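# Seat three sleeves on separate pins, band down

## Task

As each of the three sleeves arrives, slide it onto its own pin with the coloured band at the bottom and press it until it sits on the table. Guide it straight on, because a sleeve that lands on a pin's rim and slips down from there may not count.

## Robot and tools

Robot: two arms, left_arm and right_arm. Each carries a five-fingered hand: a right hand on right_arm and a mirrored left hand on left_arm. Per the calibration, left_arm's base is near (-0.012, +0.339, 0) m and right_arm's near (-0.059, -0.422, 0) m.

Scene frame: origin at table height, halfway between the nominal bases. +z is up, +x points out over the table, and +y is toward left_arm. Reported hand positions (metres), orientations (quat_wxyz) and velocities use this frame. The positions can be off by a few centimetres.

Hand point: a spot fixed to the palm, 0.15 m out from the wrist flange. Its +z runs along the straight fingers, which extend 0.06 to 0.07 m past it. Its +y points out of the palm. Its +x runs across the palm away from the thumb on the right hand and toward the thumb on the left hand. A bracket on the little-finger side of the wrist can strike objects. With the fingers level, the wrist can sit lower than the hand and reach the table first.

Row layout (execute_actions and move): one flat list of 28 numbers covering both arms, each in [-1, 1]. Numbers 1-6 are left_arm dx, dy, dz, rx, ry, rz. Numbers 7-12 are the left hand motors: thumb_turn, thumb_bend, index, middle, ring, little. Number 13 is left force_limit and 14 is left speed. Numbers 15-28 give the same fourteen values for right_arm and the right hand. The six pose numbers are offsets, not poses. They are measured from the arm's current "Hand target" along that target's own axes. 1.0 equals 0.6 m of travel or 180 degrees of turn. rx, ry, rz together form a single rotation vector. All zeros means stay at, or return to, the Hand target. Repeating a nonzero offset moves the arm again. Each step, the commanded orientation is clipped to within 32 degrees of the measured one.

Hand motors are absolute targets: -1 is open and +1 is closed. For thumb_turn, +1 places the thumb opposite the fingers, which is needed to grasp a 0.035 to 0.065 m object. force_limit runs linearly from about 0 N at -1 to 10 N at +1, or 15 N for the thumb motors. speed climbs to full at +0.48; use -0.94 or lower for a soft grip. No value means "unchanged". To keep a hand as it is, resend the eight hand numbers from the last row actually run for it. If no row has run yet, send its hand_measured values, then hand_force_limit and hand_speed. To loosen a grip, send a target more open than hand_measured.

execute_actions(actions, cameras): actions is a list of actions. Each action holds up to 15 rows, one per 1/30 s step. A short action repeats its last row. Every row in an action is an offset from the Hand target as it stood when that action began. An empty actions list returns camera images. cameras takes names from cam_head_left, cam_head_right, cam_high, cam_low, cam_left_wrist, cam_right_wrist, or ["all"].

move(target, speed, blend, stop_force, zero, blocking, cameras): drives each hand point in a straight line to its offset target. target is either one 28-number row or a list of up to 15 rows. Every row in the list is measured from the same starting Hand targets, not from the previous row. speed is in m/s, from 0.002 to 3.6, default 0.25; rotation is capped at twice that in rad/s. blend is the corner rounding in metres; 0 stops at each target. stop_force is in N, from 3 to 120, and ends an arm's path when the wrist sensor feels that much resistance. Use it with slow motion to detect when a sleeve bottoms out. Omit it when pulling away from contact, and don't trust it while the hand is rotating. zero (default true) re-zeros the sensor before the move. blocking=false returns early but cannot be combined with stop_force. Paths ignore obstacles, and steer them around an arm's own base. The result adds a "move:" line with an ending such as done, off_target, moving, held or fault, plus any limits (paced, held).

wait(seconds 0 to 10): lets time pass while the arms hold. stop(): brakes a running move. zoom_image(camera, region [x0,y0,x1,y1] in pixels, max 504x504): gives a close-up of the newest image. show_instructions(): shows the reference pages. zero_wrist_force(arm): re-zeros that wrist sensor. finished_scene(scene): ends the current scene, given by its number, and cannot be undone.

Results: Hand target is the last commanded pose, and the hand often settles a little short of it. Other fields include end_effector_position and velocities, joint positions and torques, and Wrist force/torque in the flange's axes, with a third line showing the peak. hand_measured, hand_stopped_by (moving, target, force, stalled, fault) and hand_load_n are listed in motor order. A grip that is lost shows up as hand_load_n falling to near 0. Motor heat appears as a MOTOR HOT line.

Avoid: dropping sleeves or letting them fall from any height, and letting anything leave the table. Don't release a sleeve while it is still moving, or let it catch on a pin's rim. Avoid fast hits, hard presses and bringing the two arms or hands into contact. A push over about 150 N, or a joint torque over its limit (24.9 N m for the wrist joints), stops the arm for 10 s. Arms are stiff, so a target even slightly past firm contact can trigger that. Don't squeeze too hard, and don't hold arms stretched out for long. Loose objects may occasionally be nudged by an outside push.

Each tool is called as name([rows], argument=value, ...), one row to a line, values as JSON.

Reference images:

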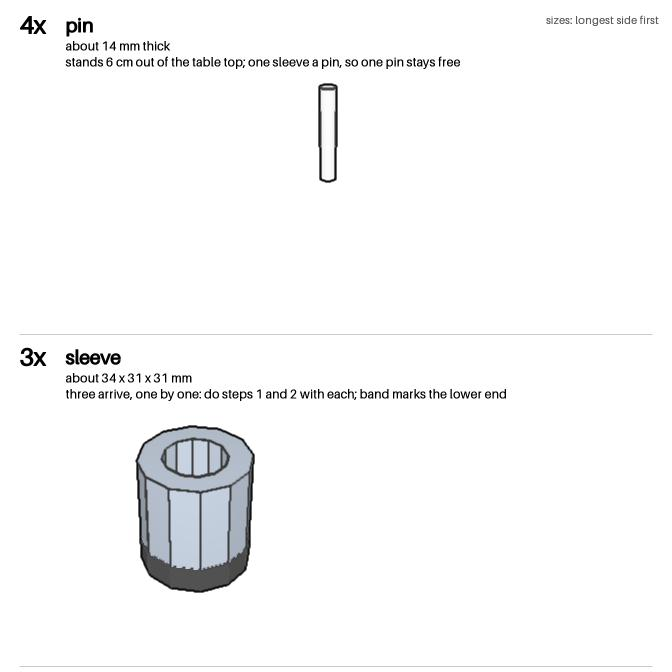

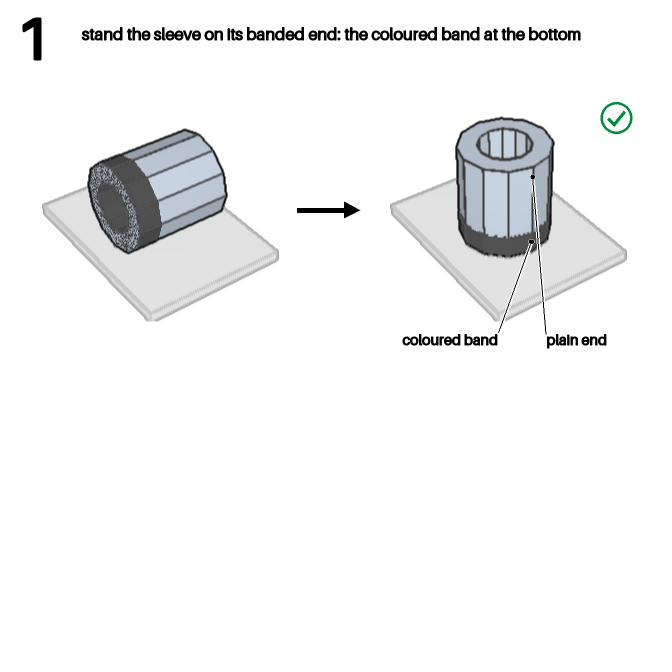

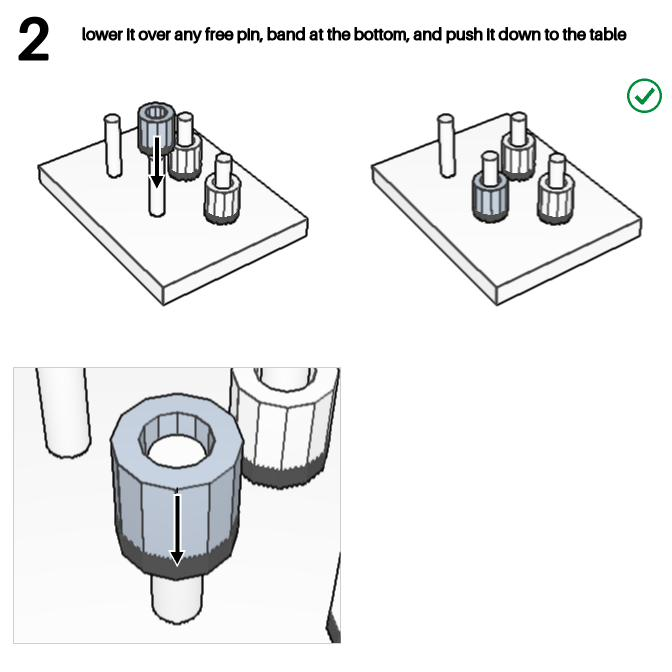

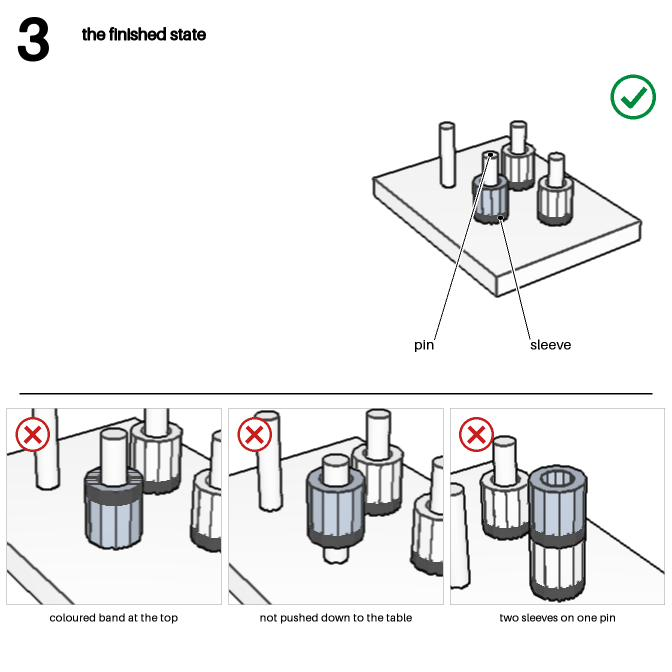

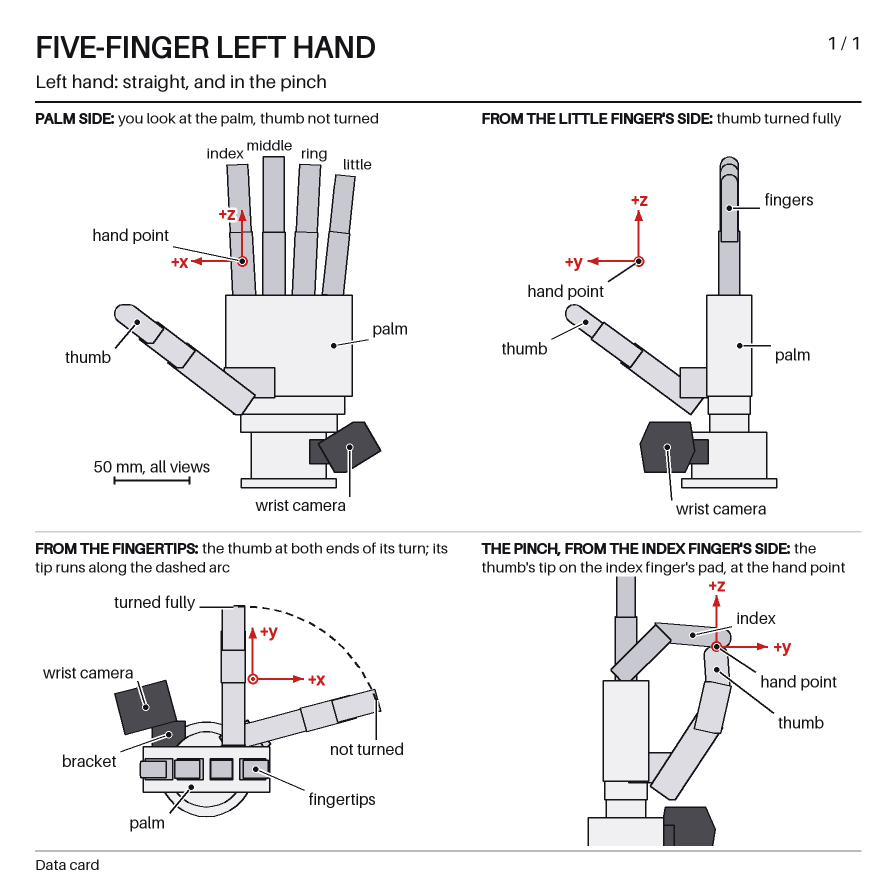

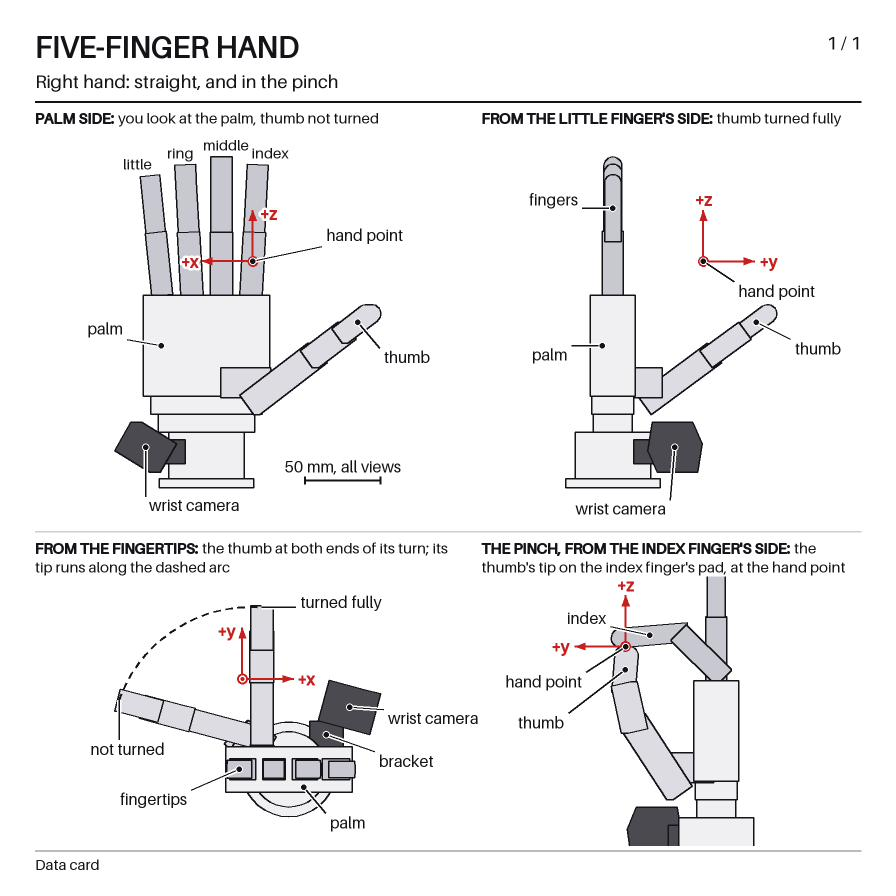

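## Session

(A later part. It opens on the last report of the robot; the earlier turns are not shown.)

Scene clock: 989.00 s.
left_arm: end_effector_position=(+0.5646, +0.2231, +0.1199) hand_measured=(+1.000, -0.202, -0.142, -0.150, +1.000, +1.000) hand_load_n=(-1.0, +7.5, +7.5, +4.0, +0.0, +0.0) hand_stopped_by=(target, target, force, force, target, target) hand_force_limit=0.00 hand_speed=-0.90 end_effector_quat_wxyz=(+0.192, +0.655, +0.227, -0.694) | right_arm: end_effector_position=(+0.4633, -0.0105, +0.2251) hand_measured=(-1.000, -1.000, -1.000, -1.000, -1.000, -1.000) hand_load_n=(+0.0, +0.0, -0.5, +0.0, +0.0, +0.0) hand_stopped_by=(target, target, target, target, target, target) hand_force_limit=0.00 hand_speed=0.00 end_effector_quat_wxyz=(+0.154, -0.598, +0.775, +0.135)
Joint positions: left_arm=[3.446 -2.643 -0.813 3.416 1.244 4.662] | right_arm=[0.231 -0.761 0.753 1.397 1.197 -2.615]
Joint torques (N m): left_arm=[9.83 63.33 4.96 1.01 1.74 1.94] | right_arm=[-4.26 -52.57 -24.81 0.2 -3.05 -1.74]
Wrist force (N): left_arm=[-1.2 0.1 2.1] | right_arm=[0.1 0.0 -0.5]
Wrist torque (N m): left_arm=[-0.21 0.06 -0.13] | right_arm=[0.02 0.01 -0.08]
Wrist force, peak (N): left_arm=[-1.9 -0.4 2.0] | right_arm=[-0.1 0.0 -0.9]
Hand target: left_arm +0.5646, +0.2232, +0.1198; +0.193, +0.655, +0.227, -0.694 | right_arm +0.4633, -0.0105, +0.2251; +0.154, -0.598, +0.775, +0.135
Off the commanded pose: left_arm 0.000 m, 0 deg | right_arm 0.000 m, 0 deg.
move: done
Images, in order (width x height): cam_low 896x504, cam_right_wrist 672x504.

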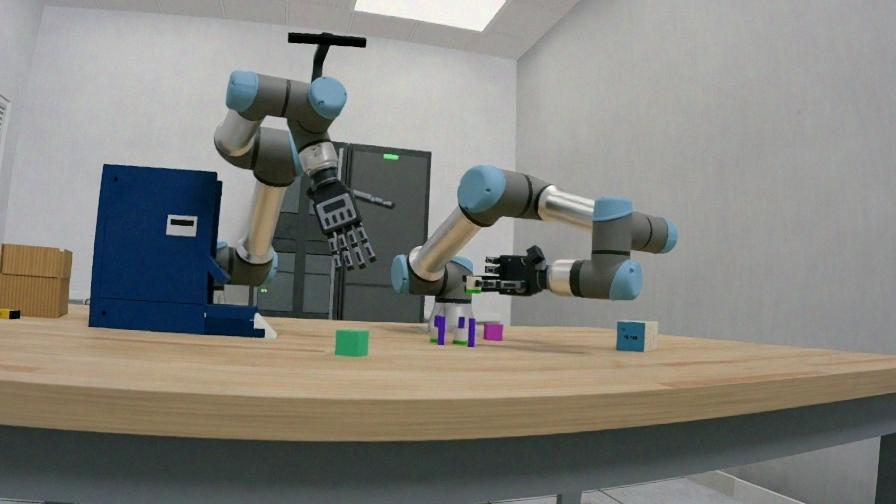

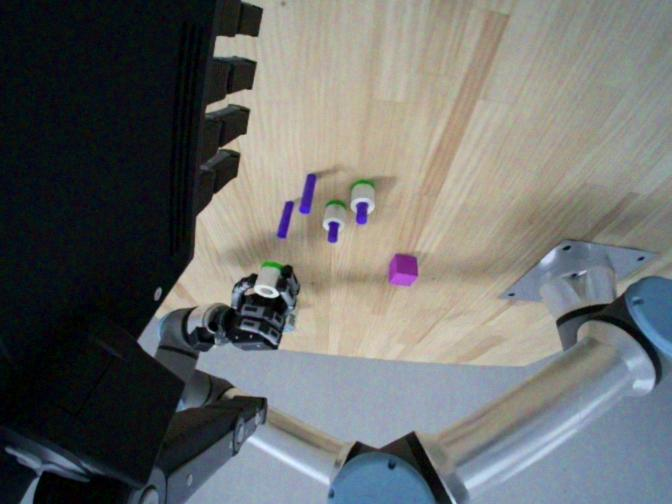

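move(target=[0.0668,0.0013,0.0027,0.0008,-0.0089,0.0072,1,-0.2,0.12,0.12,1,1,0,-0.9,0,0,0,0,0,0,-1,-1,-1,-1,-1,-1,0,0], speed=0.1, cameras=["cam_low","cam_right_wrist"])

zoom_image(camera="cam_right_wrist", region=[240, 190, 320, 290])

zoom_image(camera="cam_low", region=[450, 295, 500, 350])

Scene clock: 1005.33 s.
left_arm: end_effector_position=(+0.5610, +0.2229, +0.0797) hand_measured=(+1.000, -0.202, -0.142, -0.150, +1.000, +1.000) hand_load_n=(-1.0, +7.5, +7.5, +4.5, +0.0, +0.0) hand_stopped_by=(target, target, force, force, target, target) hand_force_limit=0.00 hand_speed=-0.90 end_effector_quat_wxyz=(+0.203, +0.648, +0.216, -0.701) | right_arm: end_effector_position=(+0.4633, -0.0105, +0.2251) hand_measured=(-1.000, -1.000, -1.000, -1.000, -1.000, -1.000) hand_load_n=(+0.0, +0.0, +0.0, +0.0, +0.0, +0.0) hand_stopped_by=(target, target, target, target, target, target) hand_force_limit=0.00 hand_speed=0.00 end_effector_quat_wxyz=(+0.154, -0.598, +0.775, +0.135)
Joint positions: left_arm=[3.448 -2.695 -0.839 3.465 1.247 4.695] | right_arm=[0.231 -0.761 0.753 1.397 1.197 -2.615]
Joint torques (N m): left_arm=[5.2 70.05 29.27 -4.71 0.4 -2.13] | right_arm=[-3.98 -52.51 -25.14 0.18 -2.98 -1.73]
Wrist force (N): left_arm=[-1.4 -0.3 2.1] | right_arm=[-0.1 0.2 -0.6]
Wrist torque (N m): left_arm=[-0.27 0.09 -0.07] | right_arm=[0.04 0.04 -0.08]
Wrist force, peak (N): left_arm=[-2.5 0.1 1.9] | right_arm=[0.1 -0.2 -0.8]
Hand target: left_arm +0.5610, +0.2229, +0.0798; +0.203, +0.648, +0.216, -0.701 | right_arm +0.4633, -0.0105, +0.2251; +0.154, -0.598, +0.775, +0.135
Off the commanded pose: left_arm 0.000 m, 0 deg | right_arm 0.000 m, 0 deg.
move: done
Images, in order (width x height): cam_low 896x504, cam_right_wrist 672x504.

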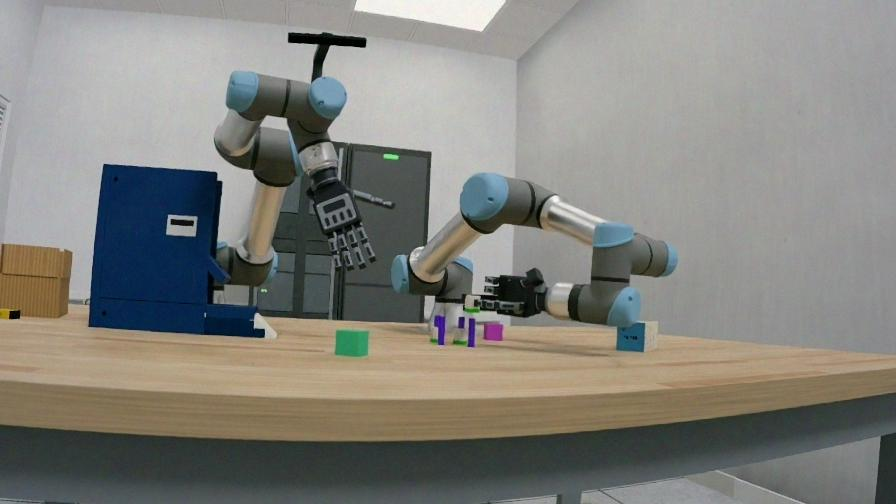

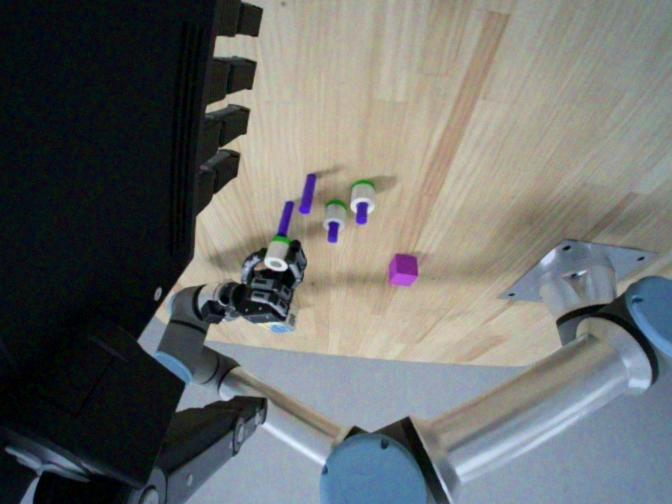

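Scaled by 5.040 from the camera's 672x504 image, which has a finer 960x720 frame.

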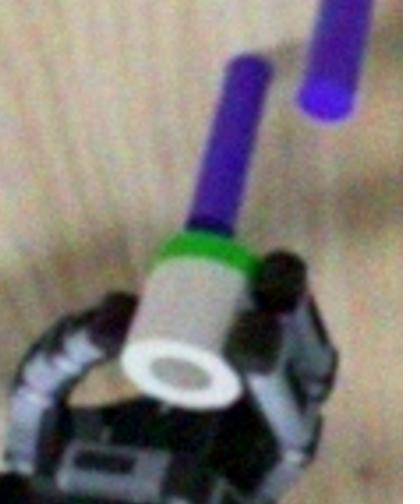

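Scaled by 9.164 from the camera's 896x504 image, which has a finer 1280x720 frame.

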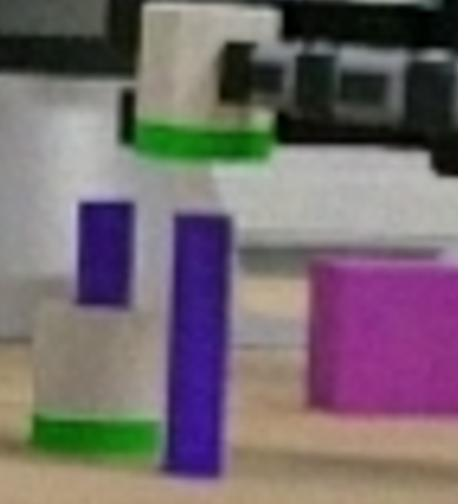

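zoom_image(camera="cam_low", region=[455, 286, 490, 321])

Scaled by 14.400 from the camera's 896x504 image, which has a finer 1280x720 frame.

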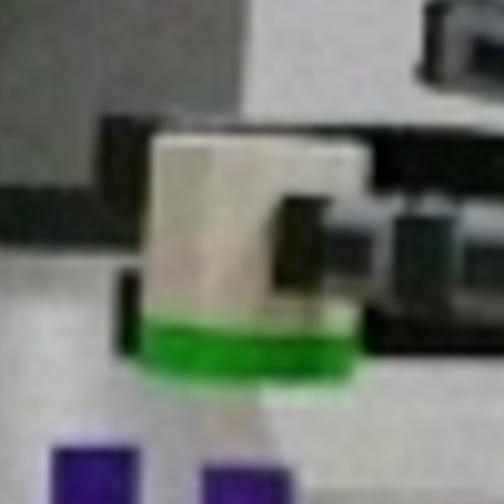

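move(target=[0.0083,0.0007,-0.001,-0.0006,0.0019,-0.0083,1,-0.2,0.12,0.12,1,1,0,-0.9,0,0,0,0,0,0,-1,-1,-1,-1,-1,-1,0,0], speed=0.1, cameras=["cam_low","cam_right_wrist"])

zoom_image(camera="cam_low", region=[450, 290, 500, 350])

zoom_image(camera="cam_right_wrist", region=[250, 195, 310, 275])

Scene clock: 1017.13 s.
left_arm: end_effector_position=(+0.5614, +0.2228, +0.0748) hand_measured=(+1.000, -0.202, -0.142, -0.150, +1.000, +1.000) hand_load_n=(-1.0, +8.0, +7.5, +4.0, +0.0, +0.0) hand_stopped_by=(target, target, force, force, target, target) hand_force_limit=0.00 hand_speed=-0.90 end_effector_quat_wxyz=(+0.193, +0.647, +0.226, -0.702) | right_arm: end_effector_position=(+0.4633, -0.0105, +0.2251) hand_measured=(-1.000, -1.000, -1.000, -1.000, -1.000, -1.000) hand_load_n=(+0.0, +0.0, +0.0, +0.0, +0.0, +0.0) hand_stopped_by=(target, target, target, target, target, target) hand_force_limit=0.00 hand_speed=0.00 end_effector_quat_wxyz=(+0.154, -0.598, +0.775, +0.135)
Joint positions: left_arm=[3.447 -2.697 -0.84 3.474 1.244 4.666] | right_arm=[0.231 -0.761 0.753 1.397 1.197 -2.615]
Joint torques (N m): left_arm=[-8.3 47.28 4.93 -1.55 -0.99 2.22] | right_arm=[-3.71 -52.13 -24.71 0.14 -3.06 -1.78]
Wrist force (N): left_arm=[-1.2 -0.5 2.1] | right_arm=[0.0 -0.1 -0.6]
Wrist torque (N m): left_arm=[-0.30 0.08 -0.03] | right_arm=[0.01 0.03 -0.09]
Wrist force, peak (N): left_arm=[-1.5 -0.5 2.3] | right_arm=[0.1 0.1 -0.9]
Hand target: left_arm +0.5614, +0.2228, +0.0748; +0.194, +0.647, +0.226, -0.702 | right_arm +0.4633, -0.0105, +0.2251; +0.154, -0.598, +0.775, +0.135
Off the commanded pose: left_arm 0.000 m, 0 deg | right_arm 0.000 m, 0 deg.
move: done
Images, in order (width x height): cam_low 896x504, cam_right_wrist 672x504.

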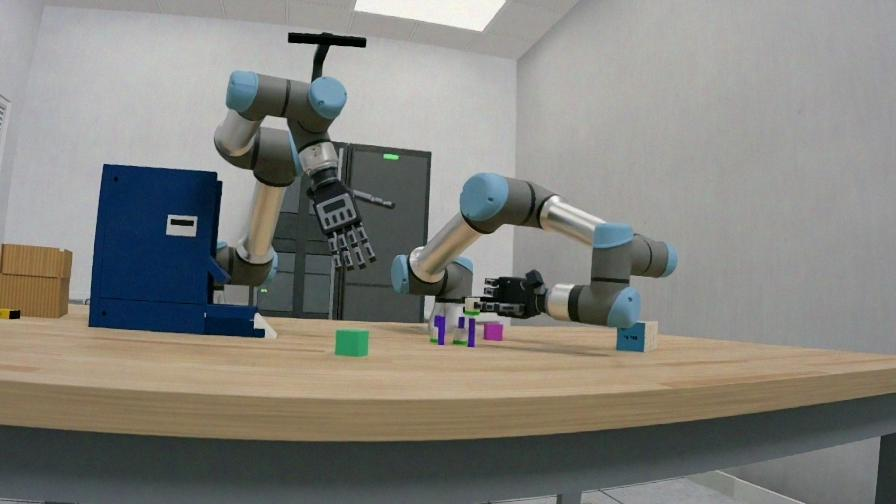

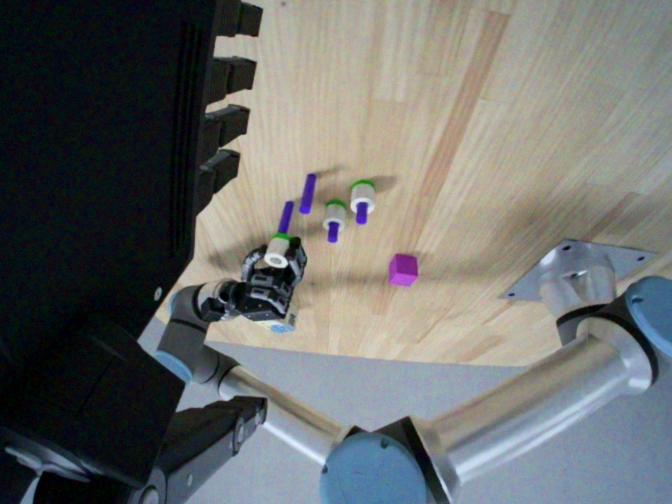

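Scaled by 8.400 from the camera's 896x504 image, which has a finer 1280x720 frame.

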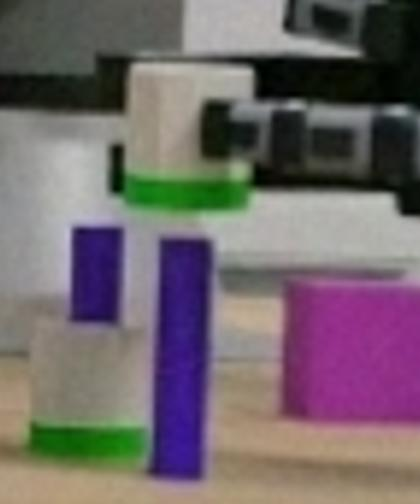

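Scaled by 6.300 from the camera's 672x504 image, which has a finer 960x720 frame.

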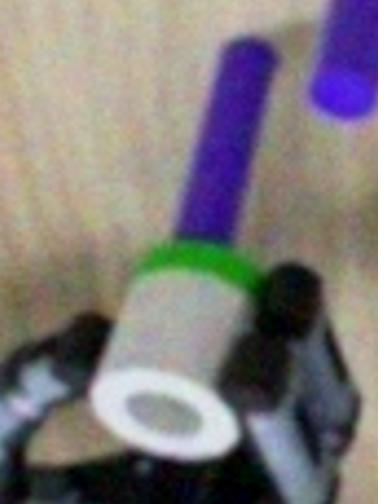

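move(target=[0,0.0001,-0.0012,0,0.0046,0,1,-0.2,0.12,0.12,1,1,0,-0.9,0,0,0,0,0,0,-1,-1,-1,-1,-1,-1,0,0], speed=0.05)

move(target=[0.0332,0.0022,-0.0020,0,0,0,1,-0.2,0.12,0.12,1,1,0,-0.9,0,0,0,0,0,0,-1,-1,-1,-1,-1,-1,0,0], speed=0.02, stop_force=4, cameras=["cam_low","cam_right_wrist"])

zoom_image(camera="cam_low", region=[450, 290, 500, 350])

zoom_image(camera="cam_right_wrist", region=[250, 195, 310, 275])

Scene clock: 1025.37 s.
left_arm: end_effector_position=(+0.5620, +0.2232, +0.0748) hand_measured=(+1.000, -0.202, -0.142, -0.150, +1.000, +1.000) hand_load_n=(-1.0, +8.0, +7.5, +4.5, +0.0, +0.0) hand_stopped_by=(target, target, force, force, target, target) hand_force_limit=0.00 hand_speed=-0.90 end_effector_quat_wxyz=(+0.192, +0.653, +0.227, -0.697) | right_arm: end_effector_position=(+0.4633, -0.0105, +0.2251) hand_measured=(-1.000, -1.000, -1.000, -1.000, -1.000, -1.000) hand_load_n=(+0.0, +0.0, +0.0, +0.0, +0.0, +0.0) hand_stopped_by=(target, target, target, target, target, target) hand_force_limit=0.00 hand_speed=0.00 end_effector_quat_wxyz=(+0.154, -0.598, +0.775, +0.135)
Joint positions: left_arm=[3.447 -2.69 -0.845 3.487 1.245 4.661] | right_arm=[0.231 -0.761 0.753 1.397 1.197 -2.615]
Joint torques (N m): left_arm=[-8.06 59.53 9.08 -1.9 1.6 -0.87] | right_arm=[-3.53 -51.57 -24.36 0.14 -2.96 -1.83]
Wrist force (N): left_arm=[-1.5 -0.4 1.9] | right_arm=[0.0 0.3 -0.6]
Wrist torque (N m): left_arm=[-0.27 0.07 -0.01] | right_arm=[0.06 0.02 -0.07]
Wrist force, peak (N): left_arm=[-1.4 -0.5 2.3] | right_arm=[-0.3 0.1 -0.8]
Hand target: left_arm +0.5620, +0.2232, +0.0748; +0.192, +0.653, +0.227, -0.697 | right_arm +0.4633, -0.0105, +0.2251; +0.154, -0.598, +0.775, +0.135
Off the commanded pose: left_arm 0.000 m, 0 deg | right_arm 0.000 m, 0 deg.
move: done

Scene clock: 1026.77 s.
left_arm: end_effector_position=(+0.5621, +0.2232, +0.0679) hand_measured=(+1.000, -0.202, -0.142, -0.152, +1.000, +1.000) hand_load_n=(-2.5, +7.5, +7.0, +5.0, +0.0, +0.0) hand_stopped_by=(target, target, force, force, target, target) hand_force_limit=0.00 hand_speed=-0.90 end_effector_quat_wxyz=(+0.192, +0.653, +0.227, -0.697) | right_arm: end_effector_position=(+0.4633, -0.0105, +0.2251) hand_measured=(-1.000, -1.000, -1.000, -1.000, -1.000, -1.000) hand_load_n=(+0.0, +0.0, +0.0, +0.0, +0.0, +0.0) hand_stopped_by=(target, target, target, target, target, target) hand_force_limit=0.00 hand_speed=0.00 end_effector_quat_wxyz=(+0.154, -0.598, +0.775, +0.135)
Joint positions: left_arm=[3.447 -2.698 -0.846 3.497 1.245 4.661] | right_arm=[0.231 -0.761 0.753 1.397 1.197 -2.615]
Joint torques (N m): left_arm=[-5.02 68.66 29.67 -3.25 -1.99 -2.32] | right_arm=[-3.73 -52.55 -24.84 0.23 -3.08 -1.69]
Wrist force (N): left_arm=[-4.9 -0.5 3.1] | right_arm=[0.0 0.1 -0.4]
Wrist torque (N m): left_arm=[-0.26 0.04 0.01] | right_arm=[0.04 0.02 -0.08]
Wrist force, peak (N): left_arm=[-15.5 -3.2 6.8] | right_arm=[-0.1 -0.2 -0.7]
Hand target: left_arm +0.5621, +0.2232, +0.0679; +0.192, +0.653, +0.227, -0.697 (not the last commanded pose) | right_arm +0.4633, -0.0105, +0.2251; +0.154, -0.598, +0.775, +0.135
Off the commanded pose: left_arm 0.013 m, 0 deg | right_arm 0.000 m, 0 deg.
move: contact (left_arm)
Images, in order (width x height): cam_low 896x504, cam_right_wrist 672x504.

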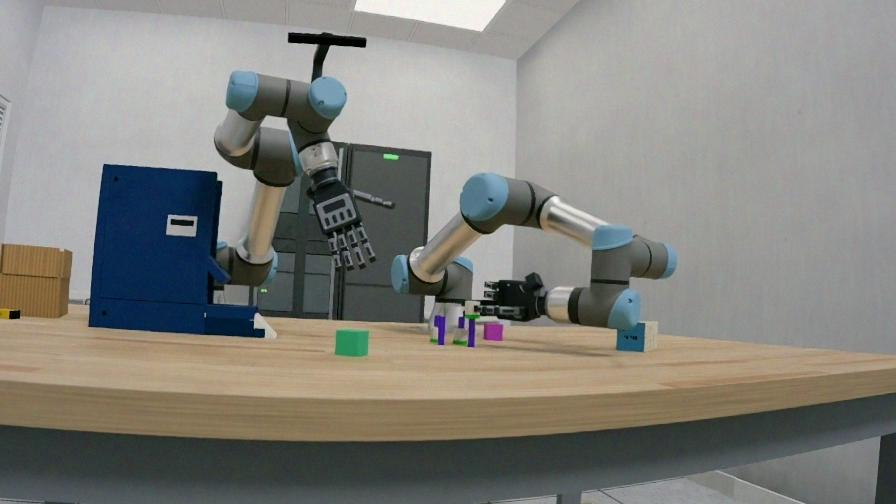

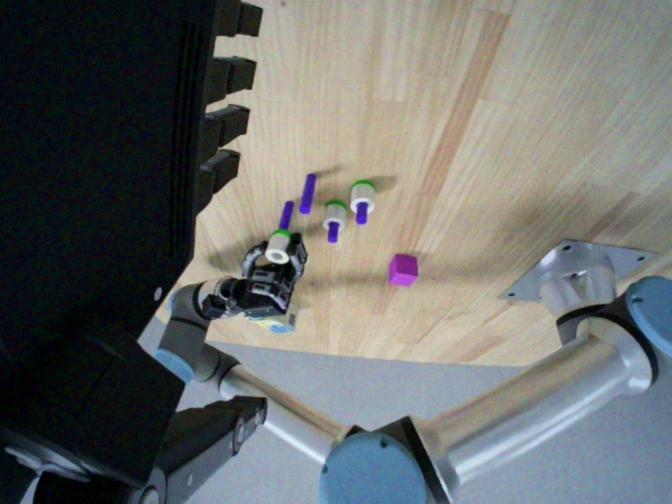

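Scaled by 8.400 from the camera's 896x504 image, which has a finer 1280x720 frame.

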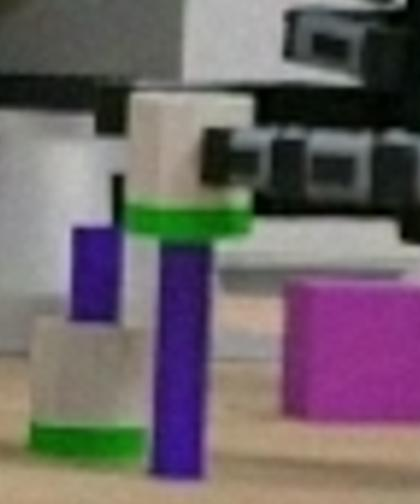

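Scaled by 6.300 from the camera's 672x504 image, which has a finer 960x720 frame.

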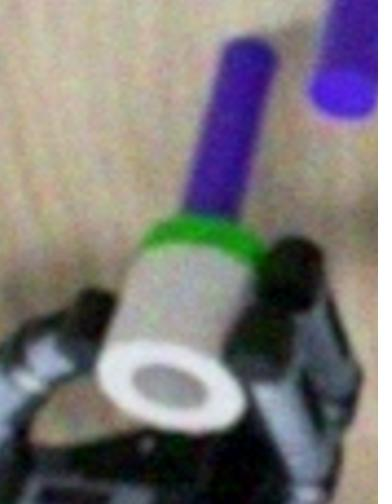

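zoom_image(camera="cam_right_wrist", region=[262, 198, 304, 240])

zoom_image(camera="cam_low", region=[458, 300, 488, 350])

Scaled by 12.000 from the camera's 672x504 image, which has a finer 960x720 frame.

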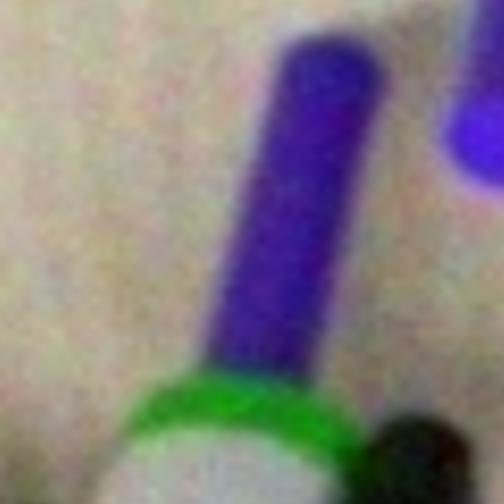

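Scaled by 10.080 from the camera's 896x504 image, which has a finer 1280x720 frame.

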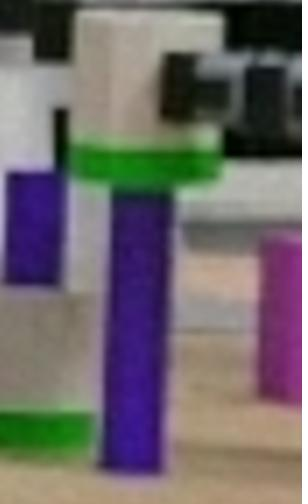

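move(target=[-0.0051,0.0008,-0.0008,0,0,0,1,-0.2,0.12,0.12,1,1,0,-0.9,0,0,0,0,0,0,-1,-1,-1,-1,-1,-1,0,0], speed=0.05)

move(target=[0.0249,0.0016,-0.0011,0,0,0,1,-0.2,0.12,0.12,1,1,0,-0.9,0,0,0,0,0,0,-1,-1,-1,-1,-1,-1,0,0], speed=0.01, stop_force=3, cameras=["cam_low","cam_right_wrist"])

zoom_image(camera="cam_low", region=[458, 300, 488, 350])

zoom_image(camera="cam_right_wrist", region=[255, 198, 310, 268])

Scene clock: 1038.20 s.
left_arm: end_effector_position=(+0.5630, +0.2230, +0.0710) hand_measured=(+1.000, -0.202, -0.142, -0.152, +1.000, +1.000) hand_load_n=(-1.0, +8.0, +7.5, +4.0, +0.0, +0.0) hand_stopped_by=(target, target, force, force, target, target) hand_force_limit=0.00 hand_speed=-0.90 end_effector_quat_wxyz=(+0.192, +0.653, +0.227, -0.697) | right_arm: end_effector_position=(+0.4633, -0.0105, +0.2251) hand_measured=(-1.000, -1.000, -1.000, -1.000, -1.000, -1.000) hand_load_n=(+0.0, +0.0, +0.0, +0.0, +0.0, +0.0) hand_stopped_by=(target, target, target, target, target, target) hand_force_limit=0.00 hand_speed=0.00 end_effector_quat_wxyz=(+0.154, -0.598, +0.775, +0.135)
Joint positions: left_arm=[3.447 -2.697 -0.84 3.49 1.244 4.661] | right_arm=[0.231 -0.761 0.753 1.397 1.197 -2.615]
Joint torques (N m): left_arm=[-8.05 67.79 23.7 -3.03 -1.48 -0.73] | right_arm=[-3.62 -52.1 -24.39 0.23 -3.05 -1.79]
Wrist force (N): left_arm=[-1.2 -0.3 2.1] | right_arm=[0.0 -0.1 -0.6]
Wrist torque (N m): left_arm=[-0.25 0.04 -0.01] | right_arm=[0.00 0.02 -0.09]
Wrist force, peak (N): left_arm=[-6.4 -0.6 3.4] | right_arm=[0.1 0.1 -0.9]
Hand target: left_arm +0.5630, +0.2230, +0.0709; +0.192, +0.653, +0.227, -0.697 | right_arm +0.4633, -0.0105, +0.2251; +0.154, -0.598, +0.775, +0.135
Off the commanded pose: left_arm 0.000 m, 0 deg | right_arm 0.000 m, 0 deg.
move: done

Scene clock: 1039.70 s.
left_arm: end_effector_position=(+0.5630, +0.2230, +0.0679) hand_measured=(+1.000, -0.202, -0.142, -0.152, +1.000, +1.000) hand_load_n=(-2.0, +7.0, +7.5, +4.5, +0.0, +0.0) hand_stopped_by=(target, target, force, force, target, target) hand_force_limit=0.00 hand_speed=-0.90 end_effector_quat_wxyz=(+0.192, +0.653, +0.227, -0.697) | right_arm: end_effector_position=(+0.4633, -0.0105, +0.2251) hand_measured=(-1.000, -1.000, -1.000, -1.000, -1.000, -1.000) hand_load_n=(+0.0, +0.0, +0.0, +0.0, +0.0, +0.0) hand_stopped_by=(target, target, target, target, target, target) hand_force_limit=0.00 hand_speed=0.00 end_effector_quat_wxyz=(+0.154, -0.598, +0.775, +0.135)
Joint positions: left_arm=[3.447 -2.701 -0.841 3.494 1.244 4.661] | right_arm=[0.231 -0.761 0.753 1.397 1.197 -2.615]
Joint torques (N m): left_arm=[-7.97 69.08 29.98 -3.54 -0.8 0.37] | right_arm=[-3.22 -52.14 -24.71 0.19 -3.04 -1.66]
Wrist force (N): left_arm=[-4.6 -1.3 3.2] | right_arm=[0.1 -0.1 -0.4]
Wrist torque (N m): left_arm=[-0.28 0.04 0.01] | right_arm=[0.00 0.01 -0.08]
Wrist force, peak (N): left_arm=[-10.4 -2.7 4.6] | right_arm=[0.0 0.0 -0.8]
Hand target: left_arm +0.5630, +0.2230, +0.0679; +0.192, +0.653, +0.227, -0.697 (not the last commanded pose) | right_arm +0.4633, -0.0105, +0.2251; +0.154, -0.598, +0.775, +0.135
Off the commanded pose: left_arm 0.012 m, 0 deg | right_arm 0.000 m, 0 deg.
move: contact (left_arm)
Images, in order (width x height): cam_low 896x504, cam_right_wrist 672x504.

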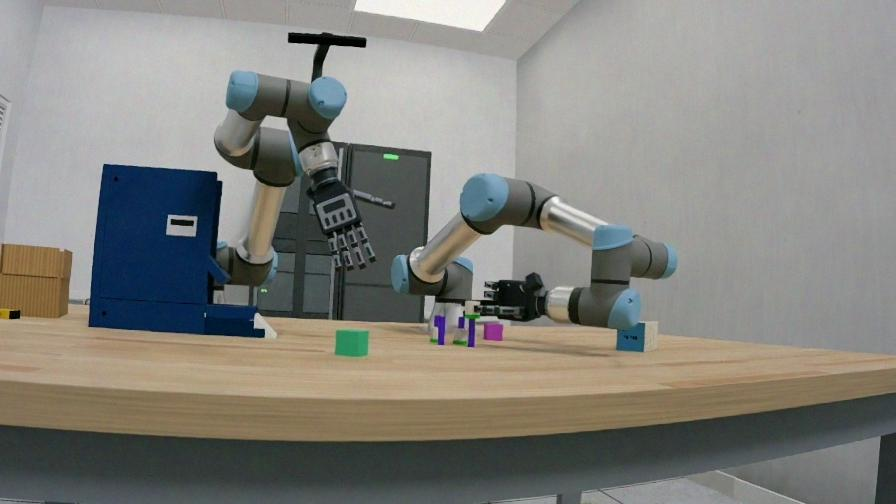

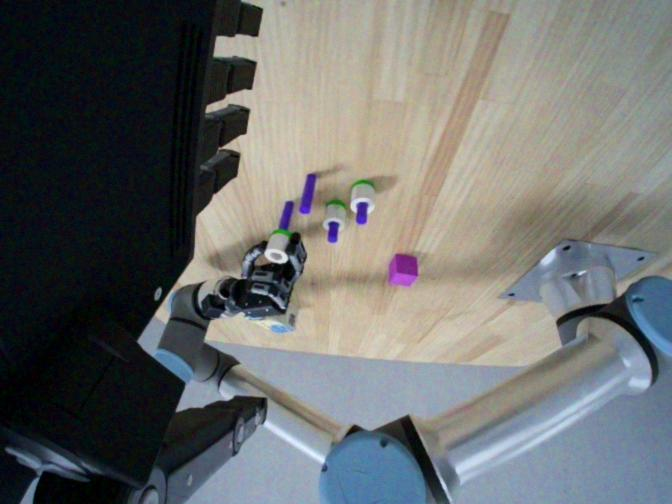

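Scaled by 10.080 from the camera's 896x504 image, which has a finer 1280x720 frame.

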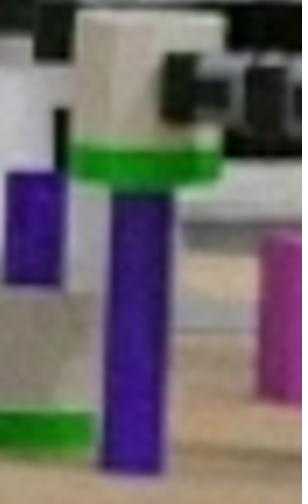

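Scaled by 7.200 from the camera's 672x504 image, which has a finer 960x720 frame.

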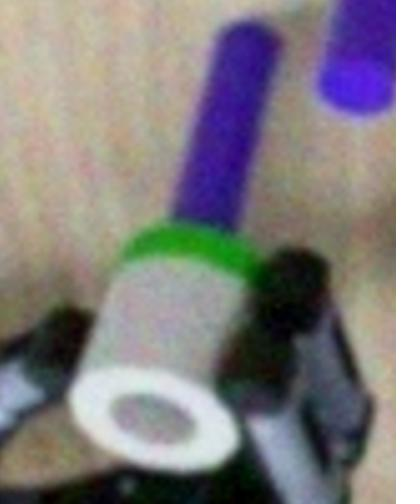

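zoom_image(camera="cam_right_wrist", region=[262, 198, 304, 240])

zoom_image(camera="cam_right_wrist", region=[255, 225, 297, 267])

zoom_image(camera="cam_low", region=[460, 300, 484, 324])

Scaled by 12.000 from the camera's 672x504 image, which has a finer 960x720 frame.

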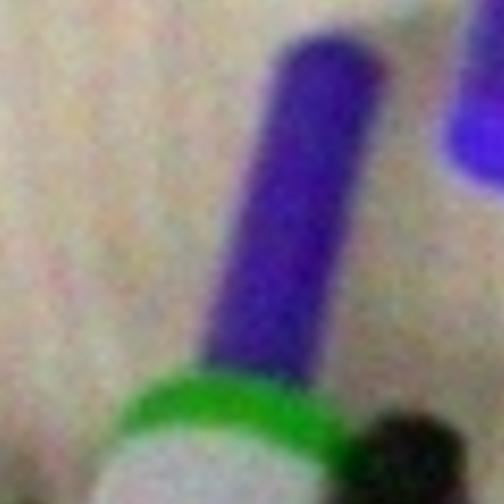

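Scaled by 12.000 from the camera's 672x504 image, which has a finer 960x720 frame.

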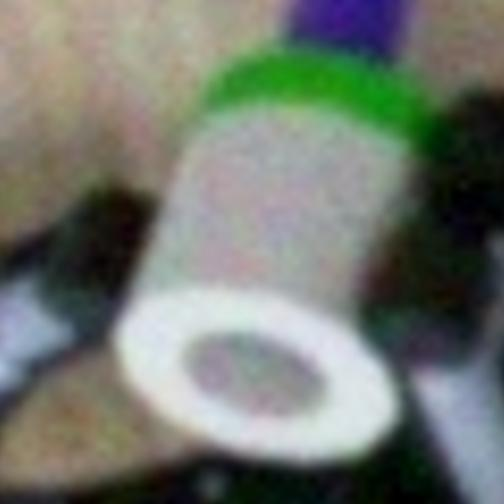

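Scaled by 21.000 from the camera's 896x504 image, which has a finer 1280x720 frame.

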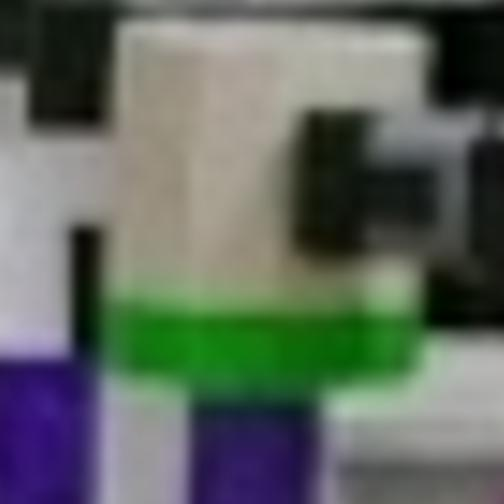

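execute_actions(actions=[])

zoom_image(camera="cam_left_wrist", region=[180, 100, 430, 300])

zoom_image(camera="cam_high", region=[455, 285, 535, 365])

Scene clock: 1061.90 s.
left_arm: end_effector_position=(+0.5630, +0.2230, +0.0679) hand_measured=(+1.000, -0.202, -0.142, -0.152, +1.000, +1.000) hand_load_n=(-2.0, +7.0, +7.0, +5.0, +0.0, +0.0) hand_stopped_by=(target, target, force, force, target, target) hand_force_limit=0.00 hand_speed=-0.90 end_effector_quat_wxyz=(+0.192, +0.653, +0.227, -0.697) | right_arm: end_effector_position=(+0.4633, -0.0105, +0.2251) hand_measured=(-1.000, -1.000, -1.000, -1.000, -1.000, -1.000) hand_load_n=(+0.0, +0.0, +0.0, +0.0, +0.0, +0.0) hand_stopped_by=(target, target, target, target, target, target) hand_force_limit=0.00 hand_speed=0.00 end_effector_quat_wxyz=(+0.154, -0.598, +0.775, +0.135)
Joint positions: left_arm=[3.447 -2.701 -0.841 3.494 1.244 4.661] | right_arm=[0.231 -0.761 0.753 1.397 1.197 -2.615]
Joint velocities: within noise
Joint torques (N m): left_arm=[-2.19 69.88 29.63 -3.01 -1.38 0.35] | right_arm=[-3.18 -51.63 -24.2 0.2 -3.08 -1.74]
Motor temperatures (°C): left_arm=[27 35 41 36 40 33] | right_arm=[30 27 31 35 40 35]
Wrist force (N): left_arm=[-4.7 -1.0 3.2] | right_arm=[0.2 0.0 -0.3]
Wrist torque (N m): left_arm=[-0.24 0.03 0.00] | right_arm=[0.01 0.00 -0.07]
Wrist force, peak (N): left_arm=[-6.0 -1.5 3.2] | right_arm=[0.0 0.3 -1.0]
Hand target: left_arm +0.5630, +0.2230, +0.0679; +0.192, +0.653, +0.227, -0.697 (not the last commanded pose) | right_arm +0.4633, -0.0105, +0.2251; +0.154, -0.598, +0.775, +0.135
Off the commanded pose: left_arm 0.012 m, 0 deg | right_arm 0.000 m, 0 deg.

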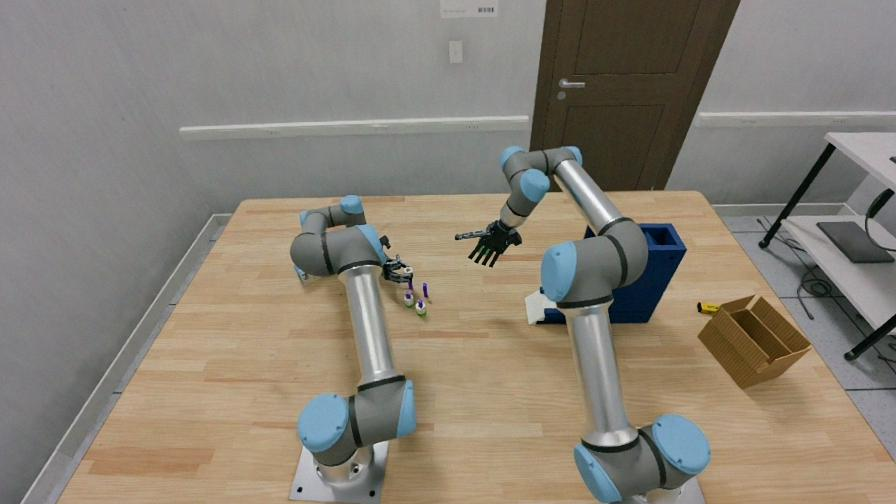

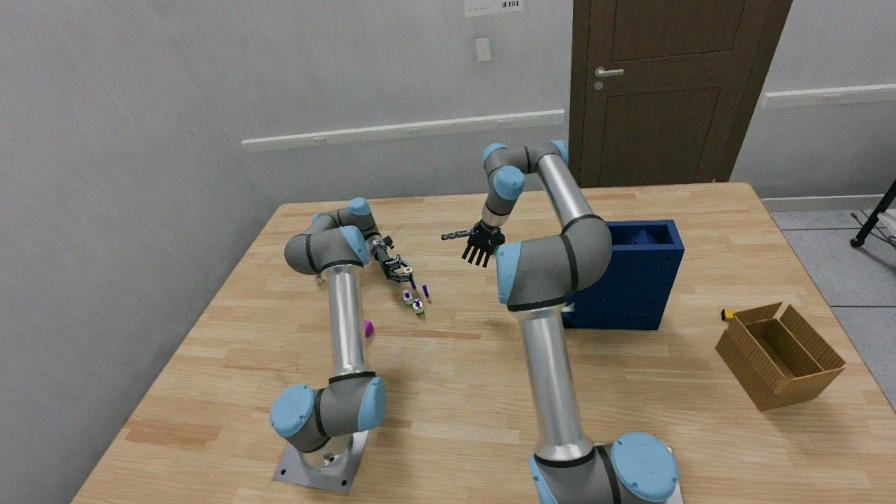

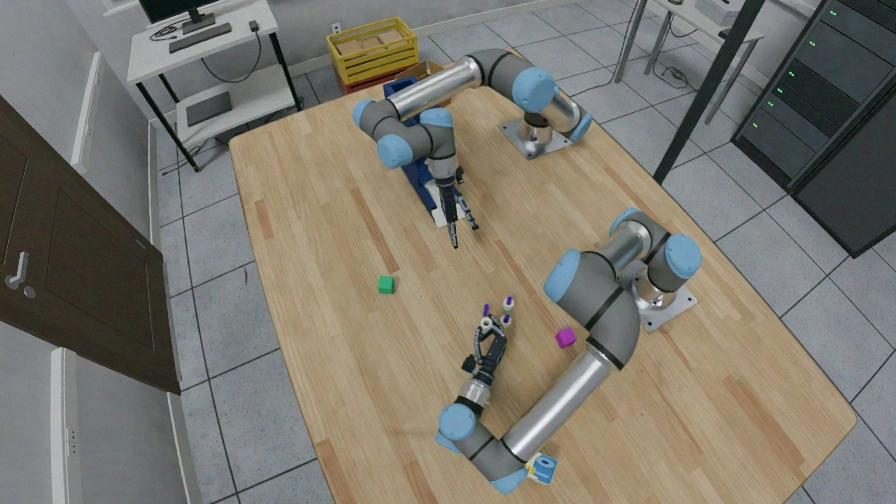

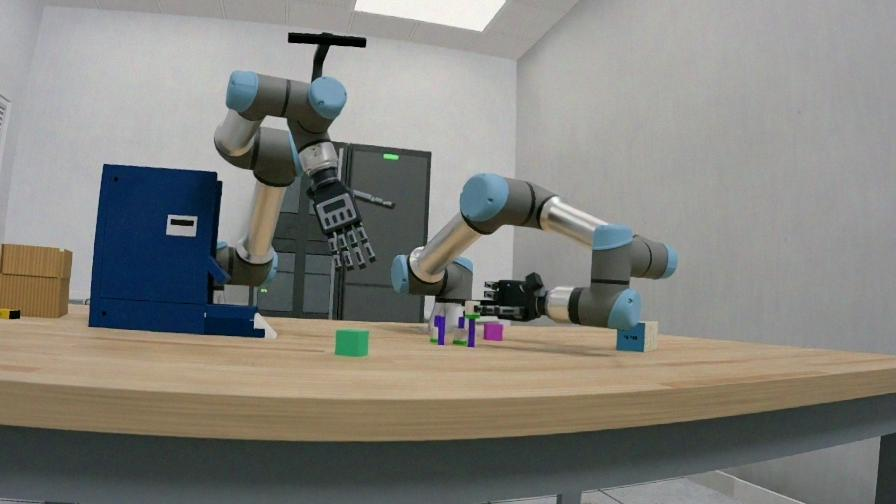

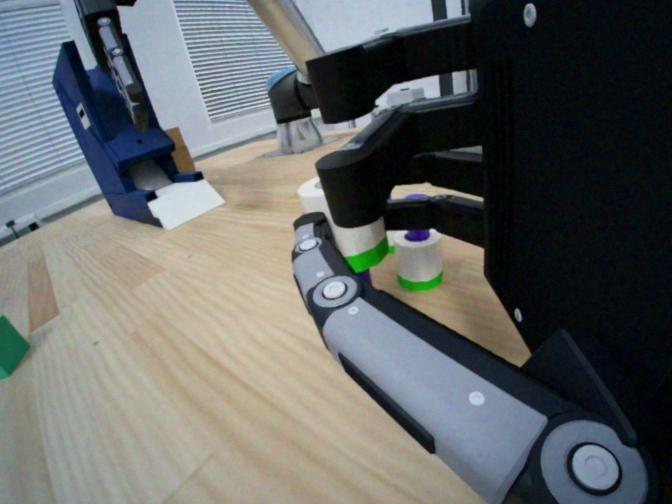

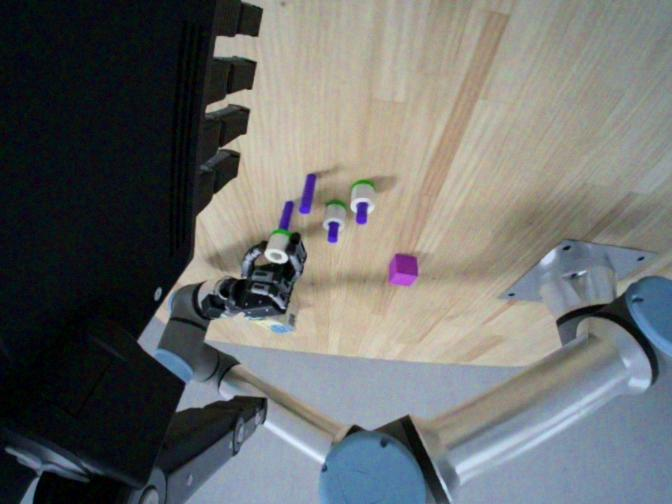

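Scaled by 2.016 from the camera's 672x504 image, which has a finer 960x720 frame.

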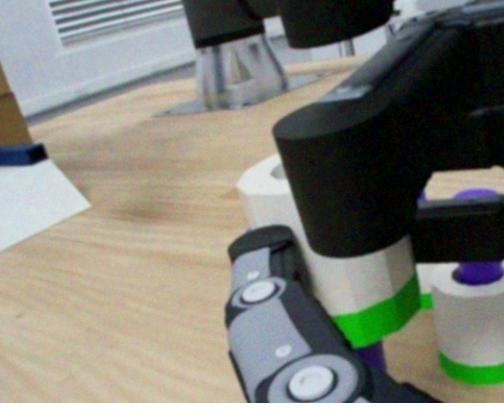

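Scaled by 6.300 from the camera's 896x504 image, which has a finer 1280x720 frame.

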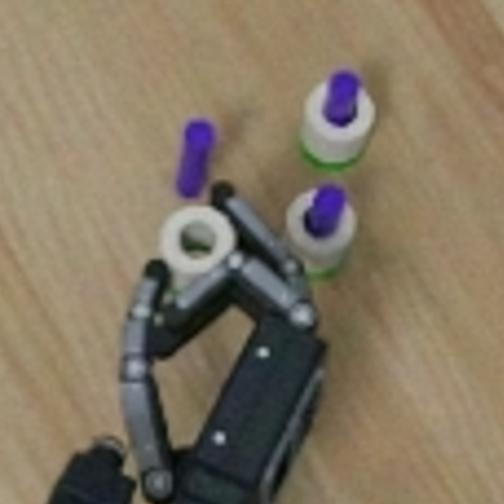

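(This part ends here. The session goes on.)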